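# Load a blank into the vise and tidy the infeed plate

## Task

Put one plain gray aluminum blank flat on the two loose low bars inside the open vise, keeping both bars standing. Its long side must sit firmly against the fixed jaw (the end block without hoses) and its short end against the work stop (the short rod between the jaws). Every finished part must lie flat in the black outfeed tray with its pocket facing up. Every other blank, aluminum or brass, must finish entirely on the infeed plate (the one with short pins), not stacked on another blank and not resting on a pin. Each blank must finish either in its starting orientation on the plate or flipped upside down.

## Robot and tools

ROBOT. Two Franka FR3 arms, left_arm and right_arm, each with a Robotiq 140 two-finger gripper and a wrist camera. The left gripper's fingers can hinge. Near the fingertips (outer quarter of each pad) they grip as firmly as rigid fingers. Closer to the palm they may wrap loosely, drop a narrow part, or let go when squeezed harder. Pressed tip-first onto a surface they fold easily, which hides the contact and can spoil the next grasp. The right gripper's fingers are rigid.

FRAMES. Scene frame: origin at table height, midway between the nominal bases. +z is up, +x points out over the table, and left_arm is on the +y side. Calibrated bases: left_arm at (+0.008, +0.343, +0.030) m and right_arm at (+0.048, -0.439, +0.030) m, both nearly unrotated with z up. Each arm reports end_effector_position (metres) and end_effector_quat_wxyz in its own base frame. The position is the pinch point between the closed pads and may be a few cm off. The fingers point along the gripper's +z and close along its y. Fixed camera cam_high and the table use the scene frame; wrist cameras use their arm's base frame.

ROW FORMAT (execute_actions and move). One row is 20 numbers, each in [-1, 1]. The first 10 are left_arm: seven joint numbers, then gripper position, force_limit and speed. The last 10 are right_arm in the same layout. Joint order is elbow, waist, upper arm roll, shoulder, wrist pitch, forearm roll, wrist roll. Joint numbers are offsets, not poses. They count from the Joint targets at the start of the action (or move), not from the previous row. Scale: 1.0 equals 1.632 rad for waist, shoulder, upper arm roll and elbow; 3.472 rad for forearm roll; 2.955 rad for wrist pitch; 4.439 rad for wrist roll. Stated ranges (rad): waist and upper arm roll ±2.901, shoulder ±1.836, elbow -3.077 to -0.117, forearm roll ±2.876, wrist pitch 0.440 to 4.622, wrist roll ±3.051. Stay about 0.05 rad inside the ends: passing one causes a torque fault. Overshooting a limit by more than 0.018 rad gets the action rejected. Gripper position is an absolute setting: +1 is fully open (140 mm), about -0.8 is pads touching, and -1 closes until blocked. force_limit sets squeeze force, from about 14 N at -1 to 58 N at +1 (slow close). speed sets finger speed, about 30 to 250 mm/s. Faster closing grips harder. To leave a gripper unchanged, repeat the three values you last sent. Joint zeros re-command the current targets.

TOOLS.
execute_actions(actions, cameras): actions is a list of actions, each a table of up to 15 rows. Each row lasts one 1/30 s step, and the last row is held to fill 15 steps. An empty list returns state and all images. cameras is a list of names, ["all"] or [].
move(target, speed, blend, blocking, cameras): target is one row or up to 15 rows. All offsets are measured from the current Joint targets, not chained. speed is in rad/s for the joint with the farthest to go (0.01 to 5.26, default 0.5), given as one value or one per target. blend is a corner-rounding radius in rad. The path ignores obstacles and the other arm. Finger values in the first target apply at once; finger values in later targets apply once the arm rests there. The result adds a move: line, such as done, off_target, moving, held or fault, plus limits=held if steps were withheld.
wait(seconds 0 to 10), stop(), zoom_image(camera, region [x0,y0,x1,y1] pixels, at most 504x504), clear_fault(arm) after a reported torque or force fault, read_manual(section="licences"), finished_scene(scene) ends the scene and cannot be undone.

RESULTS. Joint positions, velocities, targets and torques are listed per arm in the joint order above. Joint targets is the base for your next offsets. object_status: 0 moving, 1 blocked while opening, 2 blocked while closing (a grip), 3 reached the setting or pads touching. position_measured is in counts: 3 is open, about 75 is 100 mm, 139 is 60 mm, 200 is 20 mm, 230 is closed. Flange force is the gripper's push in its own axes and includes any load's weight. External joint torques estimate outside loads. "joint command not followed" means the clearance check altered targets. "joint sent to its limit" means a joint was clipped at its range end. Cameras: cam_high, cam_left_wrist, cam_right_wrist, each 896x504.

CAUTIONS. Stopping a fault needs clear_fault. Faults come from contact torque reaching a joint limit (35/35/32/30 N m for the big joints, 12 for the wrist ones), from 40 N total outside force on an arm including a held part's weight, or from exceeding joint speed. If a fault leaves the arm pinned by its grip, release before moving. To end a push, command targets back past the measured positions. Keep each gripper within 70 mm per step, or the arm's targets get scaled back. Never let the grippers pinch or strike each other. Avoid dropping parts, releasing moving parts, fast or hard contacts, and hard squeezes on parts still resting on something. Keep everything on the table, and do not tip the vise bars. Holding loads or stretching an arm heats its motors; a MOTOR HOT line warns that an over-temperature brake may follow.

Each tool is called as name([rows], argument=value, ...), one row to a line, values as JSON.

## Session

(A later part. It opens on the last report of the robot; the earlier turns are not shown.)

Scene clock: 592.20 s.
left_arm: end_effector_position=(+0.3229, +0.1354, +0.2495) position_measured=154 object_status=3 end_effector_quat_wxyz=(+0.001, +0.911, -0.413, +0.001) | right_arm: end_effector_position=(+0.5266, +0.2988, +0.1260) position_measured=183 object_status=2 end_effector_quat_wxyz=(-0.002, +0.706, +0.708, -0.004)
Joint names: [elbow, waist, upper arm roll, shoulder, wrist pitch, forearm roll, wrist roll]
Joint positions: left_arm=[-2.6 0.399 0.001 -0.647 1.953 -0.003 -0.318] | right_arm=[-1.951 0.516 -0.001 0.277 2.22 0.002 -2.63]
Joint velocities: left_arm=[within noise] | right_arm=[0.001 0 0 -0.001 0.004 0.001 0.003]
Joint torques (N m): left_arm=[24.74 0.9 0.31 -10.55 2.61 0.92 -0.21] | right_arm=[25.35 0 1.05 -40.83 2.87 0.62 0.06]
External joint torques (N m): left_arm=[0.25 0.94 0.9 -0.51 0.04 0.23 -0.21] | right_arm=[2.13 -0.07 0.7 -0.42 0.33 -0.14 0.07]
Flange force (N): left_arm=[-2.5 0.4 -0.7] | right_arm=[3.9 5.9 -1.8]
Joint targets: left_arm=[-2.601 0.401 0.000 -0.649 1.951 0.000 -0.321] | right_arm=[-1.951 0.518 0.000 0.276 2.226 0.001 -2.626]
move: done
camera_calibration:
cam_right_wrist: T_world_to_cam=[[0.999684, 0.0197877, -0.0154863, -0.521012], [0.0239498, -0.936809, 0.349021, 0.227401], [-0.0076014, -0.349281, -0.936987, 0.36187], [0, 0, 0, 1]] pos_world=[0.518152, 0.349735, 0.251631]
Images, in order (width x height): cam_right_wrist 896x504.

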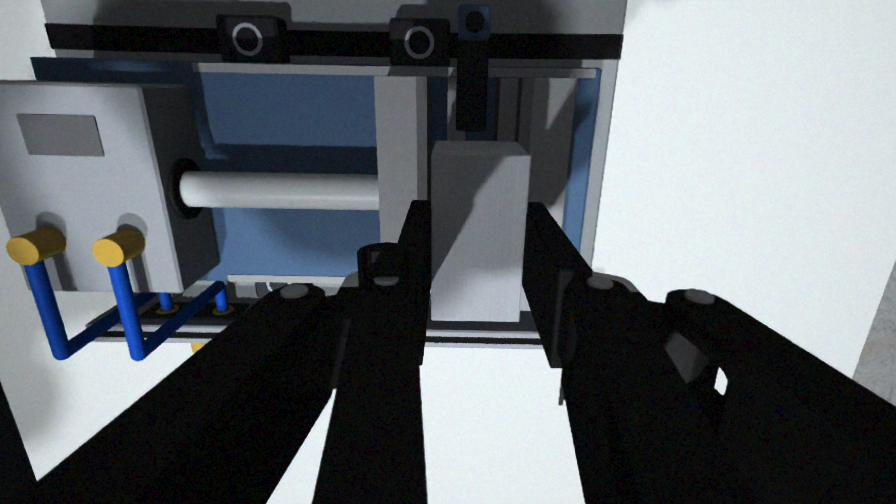

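zoom_image(camera="cam_right_wrist", region=[40, 5, 140, 80])

zoom_image(camera="cam_right_wrist", region=[535, 5, 635, 80])

zoom_image(camera="cam_right_wrist", region=[415, 60, 615, 180])

Scaled by 5.040 from the camera's 896x504 image, which has a finer 1280x720 frame.

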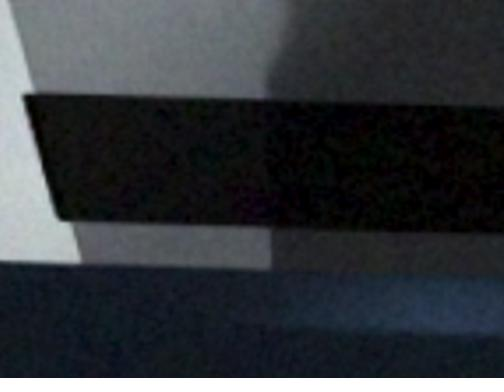

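Scaled by 5.040 from the camera's 896x504 image, which has a finer 1280x720 frame.

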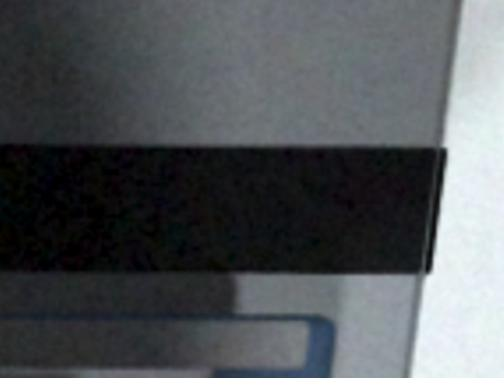

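Scaled by 2.520 from the camera's 896x504 image, which has a finer 1280x720 frame.

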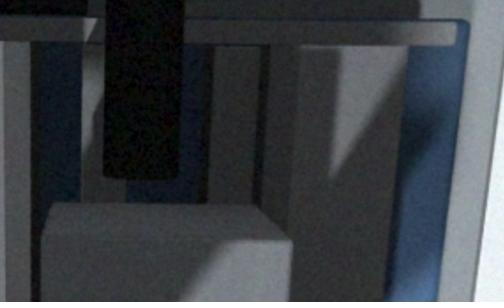

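move(target=[0, 0, 0, 0, 0, 0, 0, -0.2, -0.4, -1, -0.00915, 0.00024, 0, 0.01267, 0.01205, 0, 0.00009, -1, -0.2, -1], speed=0.03, cameras=["cam_right_wrist"])

Scene clock: 614.07 s.
left_arm: end_effector_position=(+0.3229, +0.1354, +0.2495) position_measured=154 object_status=3 end_effector_quat_wxyz=(+0.001, +0.911, -0.413, +0.001) | right_arm: end_effector_position=(+0.5265, +0.2989, +0.1106) position_measured=183 object_status=2 end_effector_quat_wxyz=(-0.002, +0.706, +0.708, -0.003)
Joint names: [elbow, waist, upper arm roll, shoulder, wrist pitch, forearm roll, wrist roll]
Joint positions: left_arm=[-2.6 0.399 0.001 -0.647 1.953 -0.003 -0.318] | right_arm=[-1.966 0.516 -0.001 0.297 2.255 0.002 -2.629]
Joint velocities: left_arm=[within noise] | right_arm=[0 0 0.001 0 0.005 0 0]
Joint torques (N m): left_arm=[24.77 0.8 0.36 -10.55 2.62 0.93 -0.21] | right_arm=[24.7 0.16 1.14 -40.82 2.92 0.59 0.1]
External joint torques (N m): left_arm=[0.19 0.8 0.9 -0.46 0.04 0.23 -0.21] | right_arm=[1.8 0.13 0.8 0 0.38 -0.14 0.1]
Flange force (N): left_arm=[-2.3 0.4 -0.6] | right_arm=[4.0 5.5 -0.6]
Joint targets: left_arm=[-2.601 0.401 0.000 -0.649 1.951 0.000 -0.321] | right_arm=[-1.966 0.518 0.000 0.296 2.261 0.001 -2.626]
move: done
camera_calibration:
cam_right_wrist: T_world_to_cam=[[0.999708, 0.0192832, -0.0145446, -0.521013], [0.0231447, -0.937005, 0.348547, 0.233349], [-0.00690722, -0.348782, -0.937178, 0.347042], [0, 0, 0, 1]] pos_world=[0.517857, 0.349738, 0.23633]
Images, in order (width x height): cam_right_wrist 896x504.

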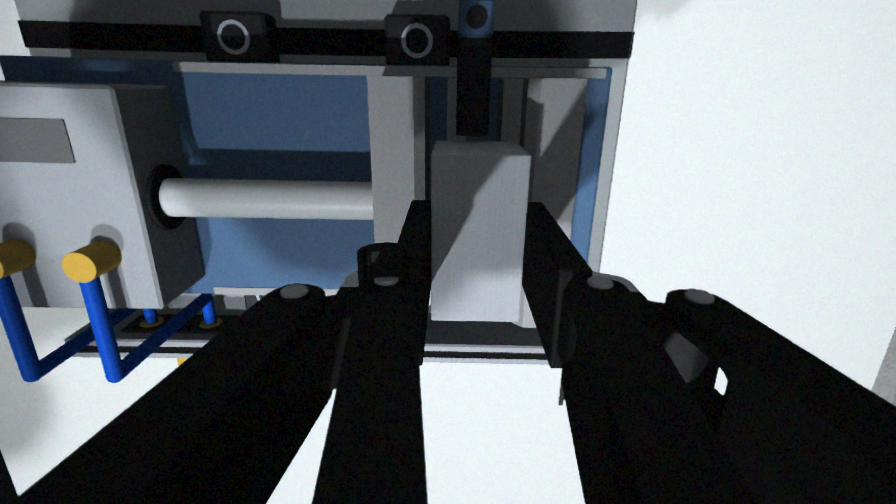

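move(target=[0, 0, 0, 0, 0, 0, 0, -0.2, -0.4, -1, -0.00189, 0, 0, 0.00432, 0.00347, 0, 0, -1, -0.2, -1], speed=0.02)

execute_actions([
  [[0, 0, 0, 0, 0, 0, 0, -0.2, -0.4, -1, -0.00021, 0, 0, 0.00048, 0.00038, 0, 0, -1, -0.2, -1], [0, 0, 0, 0, 0, 0, 0, -0.2, -0.4, -1, -0.00042, 0, 0, 0.00096, 0.00077, 0, 0, -1, -0.2, -1]],
  [[0, 0, 0, 0, 0, 0, 0, -0.2, -0.4, -1, -0.00021, 0, 0, 0.00048, 0.00038, 0, 0, -1, -0.2, -1], [0, 0, 0, 0, 0, 0, 0, -0.2, -0.4, -1, -0.00042, 0, 0, 0.00096, 0.00077, 0, 0, -1, -0.2, -1]],
])

Scene clock: 619.30 s.
left_arm: end_effector_position=(+0.3229, +0.1354, +0.2495) position_measured=154 object_status=3 end_effector_quat_wxyz=(+0.001, +0.911, -0.413, +0.001) | right_arm: end_effector_position=(+0.5266, +0.2990, +0.1059) position_measured=183 object_status=2 end_effector_quat_wxyz=(-0.002, +0.706, +0.708, -0.003)
Joint names: [elbow, waist, upper arm roll, shoulder, wrist pitch, forearm roll, wrist roll]
Joint positions: left_arm=[-2.601 0.399 0.001 -0.647 1.953 -0.003 -0.318] | right_arm=[-1.969 0.516 -0.001 0.304 2.265 0.002 -2.629]
Joint torques (N m): left_arm=[24.77 0.86 0.34 -10.54 2.63 0.92 -0.19] | right_arm=[24.55 0.13 1.06 -40.81 2.9 0.58 0.07]
External joint torques (N m): left_arm=[0.18 0.85 0.87 -0.45 0.05 0.22 -0.2] | right_arm=[1.71 0.36 0.95 0.12 0.35 -0.15 0.07]
Flange force (N): left_arm=[-2.4 0.4 -0.5] | right_arm=[4.3 5.4 -0.3]
Joint targets: left_arm=[-2.601 0.401 0.000 -0.649 1.951 0.000 -0.321] | right_arm=[-1.969 0.518 0.000 0.303 2.272 0.001 -2.626]
move: done

Scene clock: 620.50 s.
left_arm: end_effector_position=(+0.3229, +0.1354, +0.2495) position_measured=154 object_status=3 end_effector_quat_wxyz=(+0.001, +0.911, -0.413, +0.001) | right_arm: end_effector_position=(+0.5269, +0.2991, +0.1039) position_measured=183 object_status=2 end_effector_quat_wxyz=(-0.002, +0.706, +0.708, -0.003)
Joint names: [elbow, waist, upper arm roll, shoulder, wrist pitch, forearm roll, wrist roll]
Joint positions: left_arm=[-2.601 0.399 0.001 -0.647 1.953 -0.003 -0.318] | right_arm=[-1.97 0.516 -0.001 0.307 2.271 0.002 -2.629]
Joint torques (N m): left_arm=[24.74 0.86 0.38 -10.52 2.62 0.92 -0.2] | right_arm=[24.6 0.08 1.09 -40.88 2.9 0.58 0.05]
External joint torques (N m): left_arm=[0.05 0.87 0.94 -0.26 0.02 0.23 -0.2] | right_arm=[1.81 0.06 0.75 0.09 0.34 -0.14 0.05]
External joint torques at the end of the 1st action: left_arm=[0.11 0.85 0.95 -0.33 0.03 0.23 -0.24] | right_arm=[1.71 0.03 0.8 0.15 0.34 -0.15 0.09]
Flange force (N): left_arm=[-2.4 0.0 -0.2] | right_arm=[4.0 5.9 -0.4]
Flange force at the end of the 1st action (N): left_arm=[-2.3 0.1 -0.4] | right_arm=[3.9 5.7 -0.3]
Joint targets: left_arm=[-2.601 0.401 0.000 -0.649 1.951 0.000 -0.321] | right_arm=[-1.970 0.518 0.000 0.307 2.276 0.001 -2.626]
Step readings (joint positions of left_arm | right_arm; steps 1 to 15: 1st action; 16 to 30: 2nd action):
0: [-2.601 0.399 0.001 -0.647 1.953 -0.003 -0.318] | [-1.969 0.516 -0.001 0.304 2.265 0.002 -2.629]
1: [-2.601 0.399 0.001 -0.647 1.953 -0.003 -0.318] | [-1.969 0.516 -0.001 0.304 2.266 0.002 -2.629]
2: [-2.601 0.399 0.001 -0.647 1.953 -0.003 -0.318] | [-1.969 0.516 -0.001 0.304 2.266 0.002 -2.629]
4: [-2.601 0.399 0.001 -0.647 1.953 -0.003 -0.318] | [-1.969 0.516 -0.001 0.304 2.267 0.002 -2.629]
8: [-2.601 0.399 0.001 -0.647 1.953 -0.003 -0.318] | [-1.969 0.516 -0.001 0.305 2.268 0.002 -2.629]
15: [-2.601 0.399 0.001 -0.647 1.953 -0.003 -0.318] | [-1.969 0.516 -0.001 0.305 2.268 0.002 -2.629]
16: [-2.601 0.399 0.001 -0.647 1.953 -0.003 -0.318] | [-1.969 0.516 -0.001 0.305 2.268 0.002 -2.629]
17: [-2.601 0.399 0.001 -0.647 1.953 -0.003 -0.318] | [-1.969 0.516 -0.001 0.305 2.269 0.002 -2.629]
19: [-2.601 0.399 0.001 -0.647 1.953 -0.003 -0.318] | [-1.969 0.516 -0.001 0.306 2.269 0.002 -2.629]
23: [-2.601 0.399 0.001 -0.647 1.953 -0.003 -0.318] | [-1.970 0.516 -0.001 0.307 2.270 0.002 -2.629]
30: [-2.601 0.399 0.001 -0.647 1.953 -0.003 -0.318] | [-1.970 0.516 -0.001 0.307 2.270 0.002 -2.629]

execute_actions([
  [[0, 0, 0, 0, 0, 0, 0, -0.2, -0.4, -1, -0.00021, 0, 0, 0.00048, 0.00038, 0, 0, -1, -0.2, -1], [0, 0, 0, 0, 0, 0, 0, -0.2, -0.4, -1, -0.00042, 0, 0, 0.00096, 0.00077, 0, 0, -1, -0.2, -1]],
  [[0, 0, 0, 0, 0, 0, 0, -0.2, -0.4, -1, -0.00021, 0, 0, 0.00048, 0.00038, 0, 0, -1, -0.2, -1], [0, 0, 0, 0, 0, 0, 0, -0.2, -0.4, -1, -0.00042, 0, 0, 0.00096, 0.00077, 0, 0, -1, -0.2, -1]],
])

Scene clock: 625.33 s.
left_arm: end_effector_position=(+0.3229, +0.1354, +0.2495) position_measured=154 object_status=3 end_effector_quat_wxyz=(+0.001, +0.911, -0.413, +0.001) | right_arm: end_effector_position=(+0.5272, +0.2993, +0.1030) position_measured=183 object_status=2 end_effector_quat_wxyz=(-0.001, +0.706, +0.708, -0.002)
Joint names: [elbow, waist, upper arm roll, shoulder, wrist pitch, forearm roll, wrist roll]
Joint positions: left_arm=[-2.601 0.399 0.001 -0.647 1.953 -0.003 -0.318] | right_arm=[-1.971 0.516 -0.001 0.308 2.274 0.002 -2.629]
Joint torques (N m): left_arm=[24.72 0.88 0.37 -10.5 2.62 0.93 -0.18] | right_arm=[24.17 -0.03 1.23 -39.91 3.02 0.56 0.11]
External joint torques (N m): left_arm=[0.06 0.85 0.87 -0.24 0.03 0.24 -0.18] | right_arm=[1.33 0.12 1.04 1.22 0.45 -0.17 0.12]
External joint torques at the end of the 1st action: left_arm=[0.15 0.83 0.83 -0.41 0.06 0.23 -0.22] | right_arm=[1.73 0.14 1.12 0.63 0.47 -0.13 0.04]
Flange force (N): left_arm=[-2.3 0.0 -0.2] | right_arm=[4.8 6.6 1.8]
Flange force at the end of the 1st action (N): left_arm=[-2.2 0.4 -0.4] | right_arm=[4.7 6.6 0.7]
Joint targets: left_arm=[-2.601 0.401 0.000 -0.649 1.951 0.000 -0.321] | right_arm=[-1.972 0.518 0.000 0.310 2.281 0.001 -2.626]
Step readings (joint positions of left_arm | right_arm; steps 1 to 15: 1st action; 16 to 30: 2nd action):
0: [-2.601 0.399 0.001 -0.647 1.953 -0.003 -0.318] | [-1.970 0.516 -0.001 0.307 2.271 0.002 -2.629]
1: [-2.601 0.399 0.001 -0.647 1.953 -0.003 -0.318] | [-1.970 0.516 -0.001 0.307 2.271 0.002 -2.629]
2: [-2.601 0.399 0.001 -0.647 1.953 -0.003 -0.318] | [-1.970 0.516 -0.001 0.307 2.271 0.002 -2.629]
4: [-2.601 0.399 0.001 -0.647 1.953 -0.003 -0.318] | [-1.970 0.516 -0.001 0.308 2.272 0.002 -2.629]
8: [-2.601 0.399 0.001 -0.647 1.953 -0.003 -0.318] | [-1.971 0.516 -0.001 0.308 2.272 0.002 -2.629]
15: [-2.601 0.399 0.001 -0.647 1.953 -0.003 -0.318] | [-1.971 0.516 -0.001 0.308 2.272 0.002 -2.629]
16: [-2.601 0.399 0.001 -0.647 1.953 -0.003 -0.318] | [-1.971 0.516 -0.001 0.308 2.272 0.002 -2.629]
17: [-2.601 0.399 0.001 -0.647 1.953 -0.003 -0.318] | [-1.971 0.516 -0.001 0.308 2.273 0.002 -2.629]
19: [-2.601 0.399 0.001 -0.647 1.953 -0.003 -0.318] | [-1.971 0.516 -0.001 0.308 2.273 0.002 -2.629]
23: [-2.601 0.399 0.001 -0.647 1.953 -0.003 -0.318] | [-1.971 0.516 -0.001 0.308 2.274 0.002 -2.629]
30: [-2.601 0.399 0.001 -0.647 1.953 -0.003 -0.318] | [-1.971 0.516 -0.001 0.308 2.274 0.002 -2.629]

execute_actions([
  [[0, 0, 0, 0, 0, 0, 0, -0.2, -0.4, -1, 0.00029, 0, 0, -0.00067, -0.00054, 0, 0, -1, -0.2, -1]],
  [[0, 0, 0, 0, 0, 0, 0, -0.2, -0.4, -1, 0.00102, -0.00027, 0, 0.00071, -0.00018, 0, -0.0001, -1, -0.2, -1]],
  [[0, 0, 0, 0, 0, 0, 0, -0.2, -0.4, -1, 0.00102, -0.00027, 0, 0.00071, -0.00018, 0, -0.0001, -1, -0.2, -1]],
])

Scene clock: 634.60 s.
left_arm: end_effector_position=(+0.3229, +0.1354, +0.2495) position_measured=154 object_status=3 end_effector_quat_wxyz=(+0.001, +0.911, -0.413, +0.001) | right_arm: end_effector_position=(+0.5275, +0.2995, +0.1029) position_measured=183 object_status=2 end_effector_quat_wxyz=(-0.001, +0.706, +0.708, -0.002)
Joint names: [elbow, waist, upper arm roll, shoulder, wrist pitch, forearm roll, wrist roll]
Joint positions: left_arm=[-2.601 0.399 0.001 -0.647 1.953 -0.003 -0.318] | right_arm=[-1.97 0.516 -0.001 0.309 2.274 0.002 -2.629]
Joint torques (N m): left_arm=[24.68 0.88 0.29 -10.54 2.62 0.94 -0.19] | right_arm=[24.82 -0.32 1.06 -39.53 2.85 0.6 0.11]
External joint torques (N m): left_arm=[0.09 0.85 0.82 -0.38 0.05 0.24 -0.19] | right_arm=[2.08 -0.3 0.76 1.46 0.3 -0.12 0.11]
External joint torques at the end of the 1st action: left_arm=[0.18 0.87 0.89 -0.38 0.05 0.22 -0.16] | right_arm=[1.5 0.12 1.07 1.03 0.36 -0.12 0.13]
External joint torques at the end of the 2nd action: left_arm=[0.12 0.89 0.9 -0.35 0.04 0.24 -0.17] | right_arm=[1.45 -0.13 1.01 1.12 0.26 -0.14 0.04]
Flange force (N): left_arm=[-2.3 0.4 -0.3] | right_arm=[6.1 10.3 1.3]
Flange force at the end of the 1st action (N): left_arm=[-2.4 0.1 -0.5] | right_arm=[5.0 6.8 1.2]
Flange force at the end of the 2nd action (N): left_arm=[-2.4 0.2 -0.4] | right_arm=[4.6 7.2 1.2]
Joint targets: left_arm=[-2.601 0.401 0.000 -0.649 1.951 0.000 -0.321] | right_arm=[-1.968 0.517 0.000 0.311 2.278 0.001 -2.627]
Step readings (joint positions of left_arm | right_arm; steps 1 to 15: 1st action; 16 to 30: 2nd action; 31 to 45: 3rd action):
0: [-2.601 0.399 0.001 -0.647 1.953 -0.003 -0.318] | [-1.971 0.516 -0.001 0.308 2.274 0.002 -2.629]
1: [-2.601 0.399 0.001 -0.647 1.953 -0.003 -0.318] | [-1.971 0.516 -0.001 0.308 2.274 0.002 -2.629]
2: [-2.601 0.399 0.001 -0.647 1.953 -0.003 -0.318] | [-1.971 0.516 -0.001 0.308 2.274 0.002 -2.629]
4: [-2.601 0.399 0.001 -0.647 1.953 -0.003 -0.318] | [-1.971 0.516 -0.001 0.308 2.274 0.002 -2.629]
8: [-2.601 0.399 0.001 -0.647 1.953 -0.003 -0.318] | [-1.971 0.516 -0.001 0.308 2.274 0.002 -2.629]
15: [-2.601 0.399 0.001 -0.647 1.953 -0.003 -0.318] | [-1.971 0.516 -0.001 0.308 2.274 0.002 -2.629]
16: [-2.601 0.399 0.001 -0.647 1.953 -0.003 -0.318] | [-1.971 0.516 -0.001 0.308 2.274 0.002 -2.629]
17: [-2.601 0.399 0.001 -0.647 1.953 -0.003 -0.318] | [-1.971 0.516 -0.001 0.308 2.274 0.002 -2.629]
19: [-2.601 0.399 0.001 -0.647 1.953 -0.003 -0.318] | [-1.971 0.516 -0.001 0.308 2.274 0.002 -2.629]
23: [-2.601 0.399 0.001 -0.647 1.953 -0.003 -0.318] | [-1.971 0.516 -0.001 0.308 2.274 0.002 -2.629]
30: [-2.601 0.399 0.001 -0.647 1.953 -0.003 -0.318] | [-1.971 0.516 -0.001 0.308 2.274 0.002 -2.629]
31: [-2.601 0.399 0.001 -0.647 1.953 -0.003 -0.318] | [-1.971 0.516 -0.001 0.308 2.274 0.002 -2.629]
32: [-2.601 0.399 0.001 -0.647 1.953 -0.003 -0.318] | [-1.971 0.516 -0.001 0.308 2.274 0.002 -2.629]
34: [-2.601 0.399 0.001 -0.647 1.953 -0.003 -0.318] | [-1.970 0.516 -0.001 0.309 2.274 0.002 -2.629]
38: [-2.601 0.399 0.001 -0.647 1.953 -0.003 -0.318] | [-1.970 0.516 -0.001 0.309 2.274 0.002 -2.629]
45: [-2.601 0.399 0.001 -0.647 1.953 -0.003 -0.318] | [-1.970 0.516 -0.001 0.309 2.274 0.002 -2.629]

execute_actions([
  [[0, 0, 0, 0, 0, 0, 0, -0.2, -0.4, -1, -0.00102, 0.00027, 0, -0.00071, 0.00018, 0, 0.0001, -1, -0.2, -1]],
  [[0, 0, 0, 0, 0, 0, 0, -0.2, -0.4, -1, 0.00058, 0.00046, 0, 0.0004, -0.0001, 0, 0.00017, -1, -0.2, -1], [0, 0, 0, 0, 0, 0, 0, -0.2, -0.4, -1, 0.00117, 0.00092, 0, 0.00081, -0.0002, 0, 0.00034, -1, -0.2, -1]],
  [[0, 0, 0, 0, 0, 0, 0, -0.2, -0.4, -1, 0.00058, 0.00046, 0, 0.0004, -0.0001, 0, 0.00017, -1, -0.2, -1], [0, 0, 0, 0, 0, 0, 0, -0.2, -0.4, -1, 0.00117, 0.00092, 0, 0.00081, -0.0002, 0, 0.00034, -1, -0.2, -1]],
])

Scene clock: 641.07 s.
left_arm: end_effector_position=(+0.3228, +0.1354, +0.2495) position_measured=154 object_status=3 end_effector_quat_wxyz=(+0.001, +0.911, -0.413, +0.001) | right_arm: end_effector_position=(+0.5276, +0.3008, +0.1029) position_measured=183 object_status=2 end_effector_quat_wxyz=(-0.001, +0.707, +0.708, -0.002)
Joint names: [elbow, waist, upper arm roll, shoulder, wrist pitch, forearm roll, wrist roll]
Joint positions: left_arm=[-2.601 0.399 0.001 -0.647 1.953 -0.003 -0.318] | right_arm=[-1.968 0.518 -0.001 0.311 2.274 0.002 -2.627]
Joint torques (N m): left_arm=[24.71 0.87 0.38 -10.48 2.63 0.93 -0.17] | right_arm=[24.63 0.57 1.55 -39.71 2.71 0.6 0.13]
External joint torques (N m): left_arm=[0.08 0.83 0.89 -0.3 0.05 0.23 -0.17] | right_arm=[1.89 0.66 1.3 1.3 0.16 -0.13 0.13]
External joint torques at the end of the 1st action: left_arm=[0.15 0.94 0.96 -0.35 0.04 0.23 -0.23] | right_arm=[1.67 -0.23 0.78 0.78 0.27 -0.14 0.13]
External joint torques at the end of the 2nd action: left_arm=[0.15 0.86 0.92 -0.41 0.05 0.23 -0.19] | right_arm=[2 0.56 1.31 1.48 0.22 -0.15 0.19]
Flange force (N): left_arm=[-2.3 0.1 -0.2] | right_arm=[6.9 8.7 0.9]
Flange force at the end of the 1st action (N): left_arm=[-2.5 0.1 -0.4] | right_arm=[4.6 7.2 0.5]
Flange force at the end of the 2nd action (N): left_arm=[-2.4 0.3 -0.4] | right_arm=[7.3 9.4 1.2]
Joint targets: left_arm=[-2.601 0.401 0.000 -0.649 1.951 0.000 -0.321] | right_arm=[-1.966 0.520 0.000 0.312 2.278 0.001 -2.623]
Step readings (joint positions of left_arm | right_arm; steps 1 to 15: 1st action; 16 to 30: 2nd action; 31 to 45: 3rd action):
0: [-2.601 0.399 0.001 -0.647 1.953 -0.003 -0.318] | [-1.970 0.516 -0.001 0.309 2.274 0.002 -2.629]
1: [-2.601 0.399 0.001 -0.647 1.953 -0.003 -0.318] | [-1.970 0.516 -0.001 0.309 2.274 0.002 -2.629]
2: [-2.601 0.399 0.001 -0.647 1.953 -0.003 -0.318] | [-1.970 0.516 -0.001 0.309 2.274 0.002 -2.629]
4: [-2.601 0.399 0.001 -0.647 1.953 -0.003 -0.318] | [-1.970 0.516 -0.001 0.309 2.274 0.002 -2.629]
8: [-2.601 0.399 0.001 -0.647 1.953 -0.003 -0.318] | [-1.970 0.516 -0.001 0.309 2.274 0.002 -2.629]
15: [-2.601 0.399 0.001 -0.647 1.953 -0.003 -0.318] | [-1.970 0.516 -0.001 0.309 2.274 0.002 -2.629]
16: [-2.601 0.399 0.001 -0.647 1.953 -0.003 -0.318] | [-1.970 0.516 -0.001 0.309 2.274 0.002 -2.629]
17: [-2.601 0.399 0.001 -0.647 1.953 -0.003 -0.318] | [-1.970 0.516 -0.001 0.309 2.274 0.002 -2.629]
19: [-2.601 0.399 0.001 -0.647 1.953 -0.003 -0.318] | [-1.970 0.517 -0.001 0.309 2.274 0.002 -2.629]
23: [-2.601 0.399 0.001 -0.647 1.953 -0.003 -0.318] | [-1.970 0.517 -0.001 0.309 2.274 0.002 -2.629]
30: [-2.601 0.399 0.001 -0.647 1.953 -0.003 -0.318] | [-1.970 0.517 -0.001 0.309 2.274 0.002 -2.628]
31: [-2.601 0.399 0.001 -0.647 1.953 -0.003 -0.318] | [-1.970 0.517 -0.001 0.309 2.274 0.002 -2.628]
32: [-2.601 0.399 0.001 -0.647 1.953 -0.003 -0.318] | [-1.969 0.517 -0.001 0.309 2.274 0.002 -2.628]
34: [-2.601 0.399 0.001 -0.647 1.953 -0.003 -0.318] | [-1.968 0.517 -0.001 0.310 2.274 0.002 -2.628]
38: [-2.601 0.399 0.001 -0.647 1.953 -0.003 -0.318] | [-1.968 0.518 -0.001 0.310 2.274 0.002 -2.627]
45: [-2.601 0.399 0.001 -0.647 1.953 -0.003 -0.318] | [-1.968 0.518 -0.001 0.311 2.274 0.002 -2.627]

execute_actions([
  [[0, 0, 0, 0, 0, 0, 0, -0.2, -0.4, -1, 0.00058, 0.00046, 0, 0.0004, -0.0001, 0, 0.00017, -1, -0.2, -1], [0, 0, 0, 0, 0, 0, 0, -0.2, -0.4, -1, 0.00117, 0.00092, 0, 0.00081, -0.0002, 0, 0.00034, -1, -0.2, -1]],
  [[0, 0, 0, 0, 0, 0, 0, -0.2, -0.4, -1, 0.00058, 0.00046, 0, 0.0004, -0.0001, 0, 0.00017, -1, -0.2, -1], [0, 0, 0, 0, 0, 0, 0, -0.2, -0.4, -1, 0.00117, 0.00092, 0, 0.00081, -0.0002, 0, 0.00034, -1, -0.2, -1]],
])

Scene clock: 645.40 s.
left_arm: end_effector_position=(+0.3228, +0.1354, +0.2495) position_measured=154 object_status=3 end_effector_quat_wxyz=(+0.001, +0.911, -0.413, +0.001) | right_arm: end_effector_position=(+0.5278, +0.3016, +0.1029) position_measured=183 object_status=2 end_effector_quat_wxyz=(-0.001, +0.706, +0.708, -0.002)
Joint names: [elbow, waist, upper arm roll, shoulder, wrist pitch, forearm roll, wrist roll]
Joint positions: left_arm=[-2.601 0.399 0.001 -0.647 1.952 -0.003 -0.318] | right_arm=[-1.965 0.52 -0.001 0.312 2.273 0.001 -2.625]
Joint torques (N m): left_arm=[24.74 0.87 0.31 -10.51 2.63 0.93 -0.22] | right_arm=[25.43 1.43 2.04 -39.2 3.3 0.84 0.19]
External joint torques (N m): left_arm=[0.19 0.87 0.86 -0.44 0.05 0.23 -0.23] | right_arm=[2.68 1.63 1.89 1.91 0.75 0.12 0.19]
External joint torques at the end of the 1st action: left_arm=[0.11 0.81 0.81 -0.31 0.05 0.25 -0.19] | right_arm=[2.18 0.9 1.54 1.36 0.65 -0.09 0.22]
Flange force (N): left_arm=[-2.3 0.4 -0.6] | right_arm=[10.2 11.5 2.5]
Flange force at the end of the 1st action (N): left_arm=[-2.2 0.1 -0.3] | right_arm=[7.7 9.0 1.8]
Joint targets: left_arm=[-2.601 0.401 0.000 -0.649 1.951 0.000 -0.321] | right_arm=[-1.962 0.523 0.000 0.315 2.276 0.001 -2.620]
Step readings (joint positions of left_arm | right_arm; steps 1 to 15: 1st action; 16 to 30: 2nd action):
0: [-2.601 0.399 0.001 -0.647 1.953 -0.003 -0.318] | [-1.968 0.518 -0.001 0.311 2.274 0.002 -2.627]
1: [-2.601 0.399 0.001 -0.647 1.953 -0.003 -0.318] | [-1.968 0.518 -0.001 0.311 2.274 0.002 -2.627]
2: [-2.601 0.399 0.001 -0.647 1.953 -0.003 -0.318] | [-1.967 0.518 -0.001 0.311 2.274 0.002 -2.626]
4: [-2.601 0.399 0.001 -0.647 1.953 -0.003 -0.318] | [-1.967 0.519 -0.001 0.311 2.274 0.002 -2.626]
8: [-2.601 0.399 0.001 -0.647 1.953 -0.003 -0.318] | [-1.966 0.519 -0.001 0.312 2.274 0.002 -2.626]
15: [-2.601 0.399 0.001 -0.647 1.953 -0.003 -0.318] | [-1.966 0.519 -0.001 0.312 2.274 0.002 -2.626]
16: [-2.601 0.399 0.001 -0.647 1.953 -0.003 -0.318] | [-1.966 0.519 -0.001 0.312 2.274 0.002 -2.626]
17: [-2.601 0.399 0.001 -0.647 1.953 -0.003 -0.318] | [-1.966 0.519 -0.001 0.312 2.274 0.002 -2.626]
19: [-2.601 0.399 0.001 -0.647 1.953 -0.003 -0.318] | [-1.966 0.520 -0.001 0.312 2.274 0.002 -2.626]
23: [-2.601 0.399 0.001 -0.647 1.953 -0.003 -0.318] | [-1.965 0.520 -0.001 0.312 2.273 0.001 -2.625]
30: [-2.601 0.399 0.001 -0.647 1.953 -0.003 -0.318] | [-1.965 0.520 -0.001 0.312 2.273 0.001 -2.625]

execute_actions([
  [[0, 0, 0, 0, 0, 0, 0, -0.2, -0.4, -1, 0, 0, 0, 0, 0, 0, 0, -0.2, -0.2, -1]],
  [[0, 0, 0, 0, 0, 0, 0, -0.2, -0.4, -1, 0, 0, 0, 0, 0, 0, 0, -0.2, -0.2, -1]],
], cameras=["cam_right_wrist"])

Scene clock: 654.33 s.
left_arm: end_effector_position=(+0.3228, +0.1354, +0.2495) position_measured=154 object_status=3 end_effector_quat_wxyz=(+0.001, +0.911, -0.413, +0.001) | right_arm: end_effector_position=(+0.5275, +0.3028, +0.1028) position_measured=154 object_status=3 end_effector_quat_wxyz=(-0.001, +0.706, +0.708, -0.002)
Joint names: [elbow, waist, upper arm roll, shoulder, wrist pitch, forearm roll, wrist roll]
Joint positions: left_arm=[-2.601 0.399 0.001 -0.647 1.952 -0.003 -0.318] | right_arm=[-1.964 0.522 -0.001 0.313 2.273 0.001 -2.624]
Joint torques (N m): left_arm=[24.75 0.86 0.3 -10.49 2.62 0.93 -0.18] | right_arm=[24.47 0.12 1.06 -39.96 2.65 0.76 0.09]
External joint torques (N m): left_arm=[0.16 0.88 0.88 -0.35 0.04 0.24 -0.18] | right_arm=[1.71 0.09 0.72 1.15 0.09 0.04 0.09]
External joint torques at the end of the 1st action: left_arm=[0.13 0.77 0.89 -0.34 0.04 0.24 -0.19] | right_arm=[1.83 0.26 0.87 1.23 0.09 0 0.1]
Flange force (N): left_arm=[-2.3 0.1 -0.5] | right_arm=[5.5 8.3 0.7]
Flange force at the end of the 1st action (N): left_arm=[-2.3 0.1 -0.4] | right_arm=[6.1 8.8 0.7]
Joint targets: left_arm=[-2.601 0.401 0.000 -0.649 1.951 0.000 -0.321] | right_arm=[-1.962 0.523 0.000 0.315 2.276 0.001 -2.620]
Step readings (joint positions of left_arm | right_arm; steps 1 to 15: 1st action; 16 to 30: 2nd action):
0: [-2.601 0.399 0.001 -0.647 1.952 -0.003 -0.318] | [-1.965 0.520 -0.001 0.312 2.273 0.001 -2.625]
1: [-2.601 0.399 0.001 -0.647 1.952 -0.003 -0.318] | [-1.965 0.520 -0.001 0.312 2.273 0.001 -2.625]
2: [-2.601 0.399 0.001 -0.647 1.952 -0.003 -0.318] | [-1.965 0.520 -0.001 0.312 2.273 0.001 -2.625]
4: [-2.601 0.399 0.001 -0.647 1.952 -0.003 -0.318] | [-1.964 0.521 -0.001 0.313 2.273 0.001 -2.625]
8: [-2.601 0.399 0.001 -0.647 1.952 -0.003 -0.318] | [-1.964 0.522 -0.001 0.313 2.273 0.001 -2.624]
15: [-2.601 0.399 0.001 -0.647 1.952 -0.003 -0.318] | [-1.964 0.522 -0.001 0.313 2.273 0.001 -2.624]
16: [-2.601 0.399 0.001 -0.647 1.952 -0.003 -0.318] | [-1.964 0.522 -0.001 0.313 2.273 0.001 -2.624]
17: [-2.601 0.399 0.001 -0.647 1.952 -0.003 -0.318] | [-1.964 0.522 -0.001 0.313 2.273 0.001 -2.624]
19: [-2.601 0.399 0.001 -0.647 1.952 -0.003 -0.318] | [-1.964 0.522 -0.001 0.313 2.273 0.001 -2.624]
23: [-2.601 0.399 0.001 -0.647 1.952 -0.003 -0.318] | [-1.964 0.522 -0.001 0.313 2.273 0.001 -2.624]
30: [-2.601 0.399 0.001 -0.647 1.952 -0.003 -0.318] | [-1.964 0.522 -0.001 0.313 2.273 0.001 -2.624]
camera_calibration:
cam_right_wrist: T_world_to_cam=[[0.999744, 0.019597, -0.0113483, -0.522684], [0.0223223, -0.937183, 0.348122, 0.240298], [-0.00381324, -0.348286, -0.93738, 0.339363], [0, 0, 0, 1]] pos_world=[0.51848, 0.353642, 0.228528]
Images, in order (width x height): cam_right_wrist 896x504.

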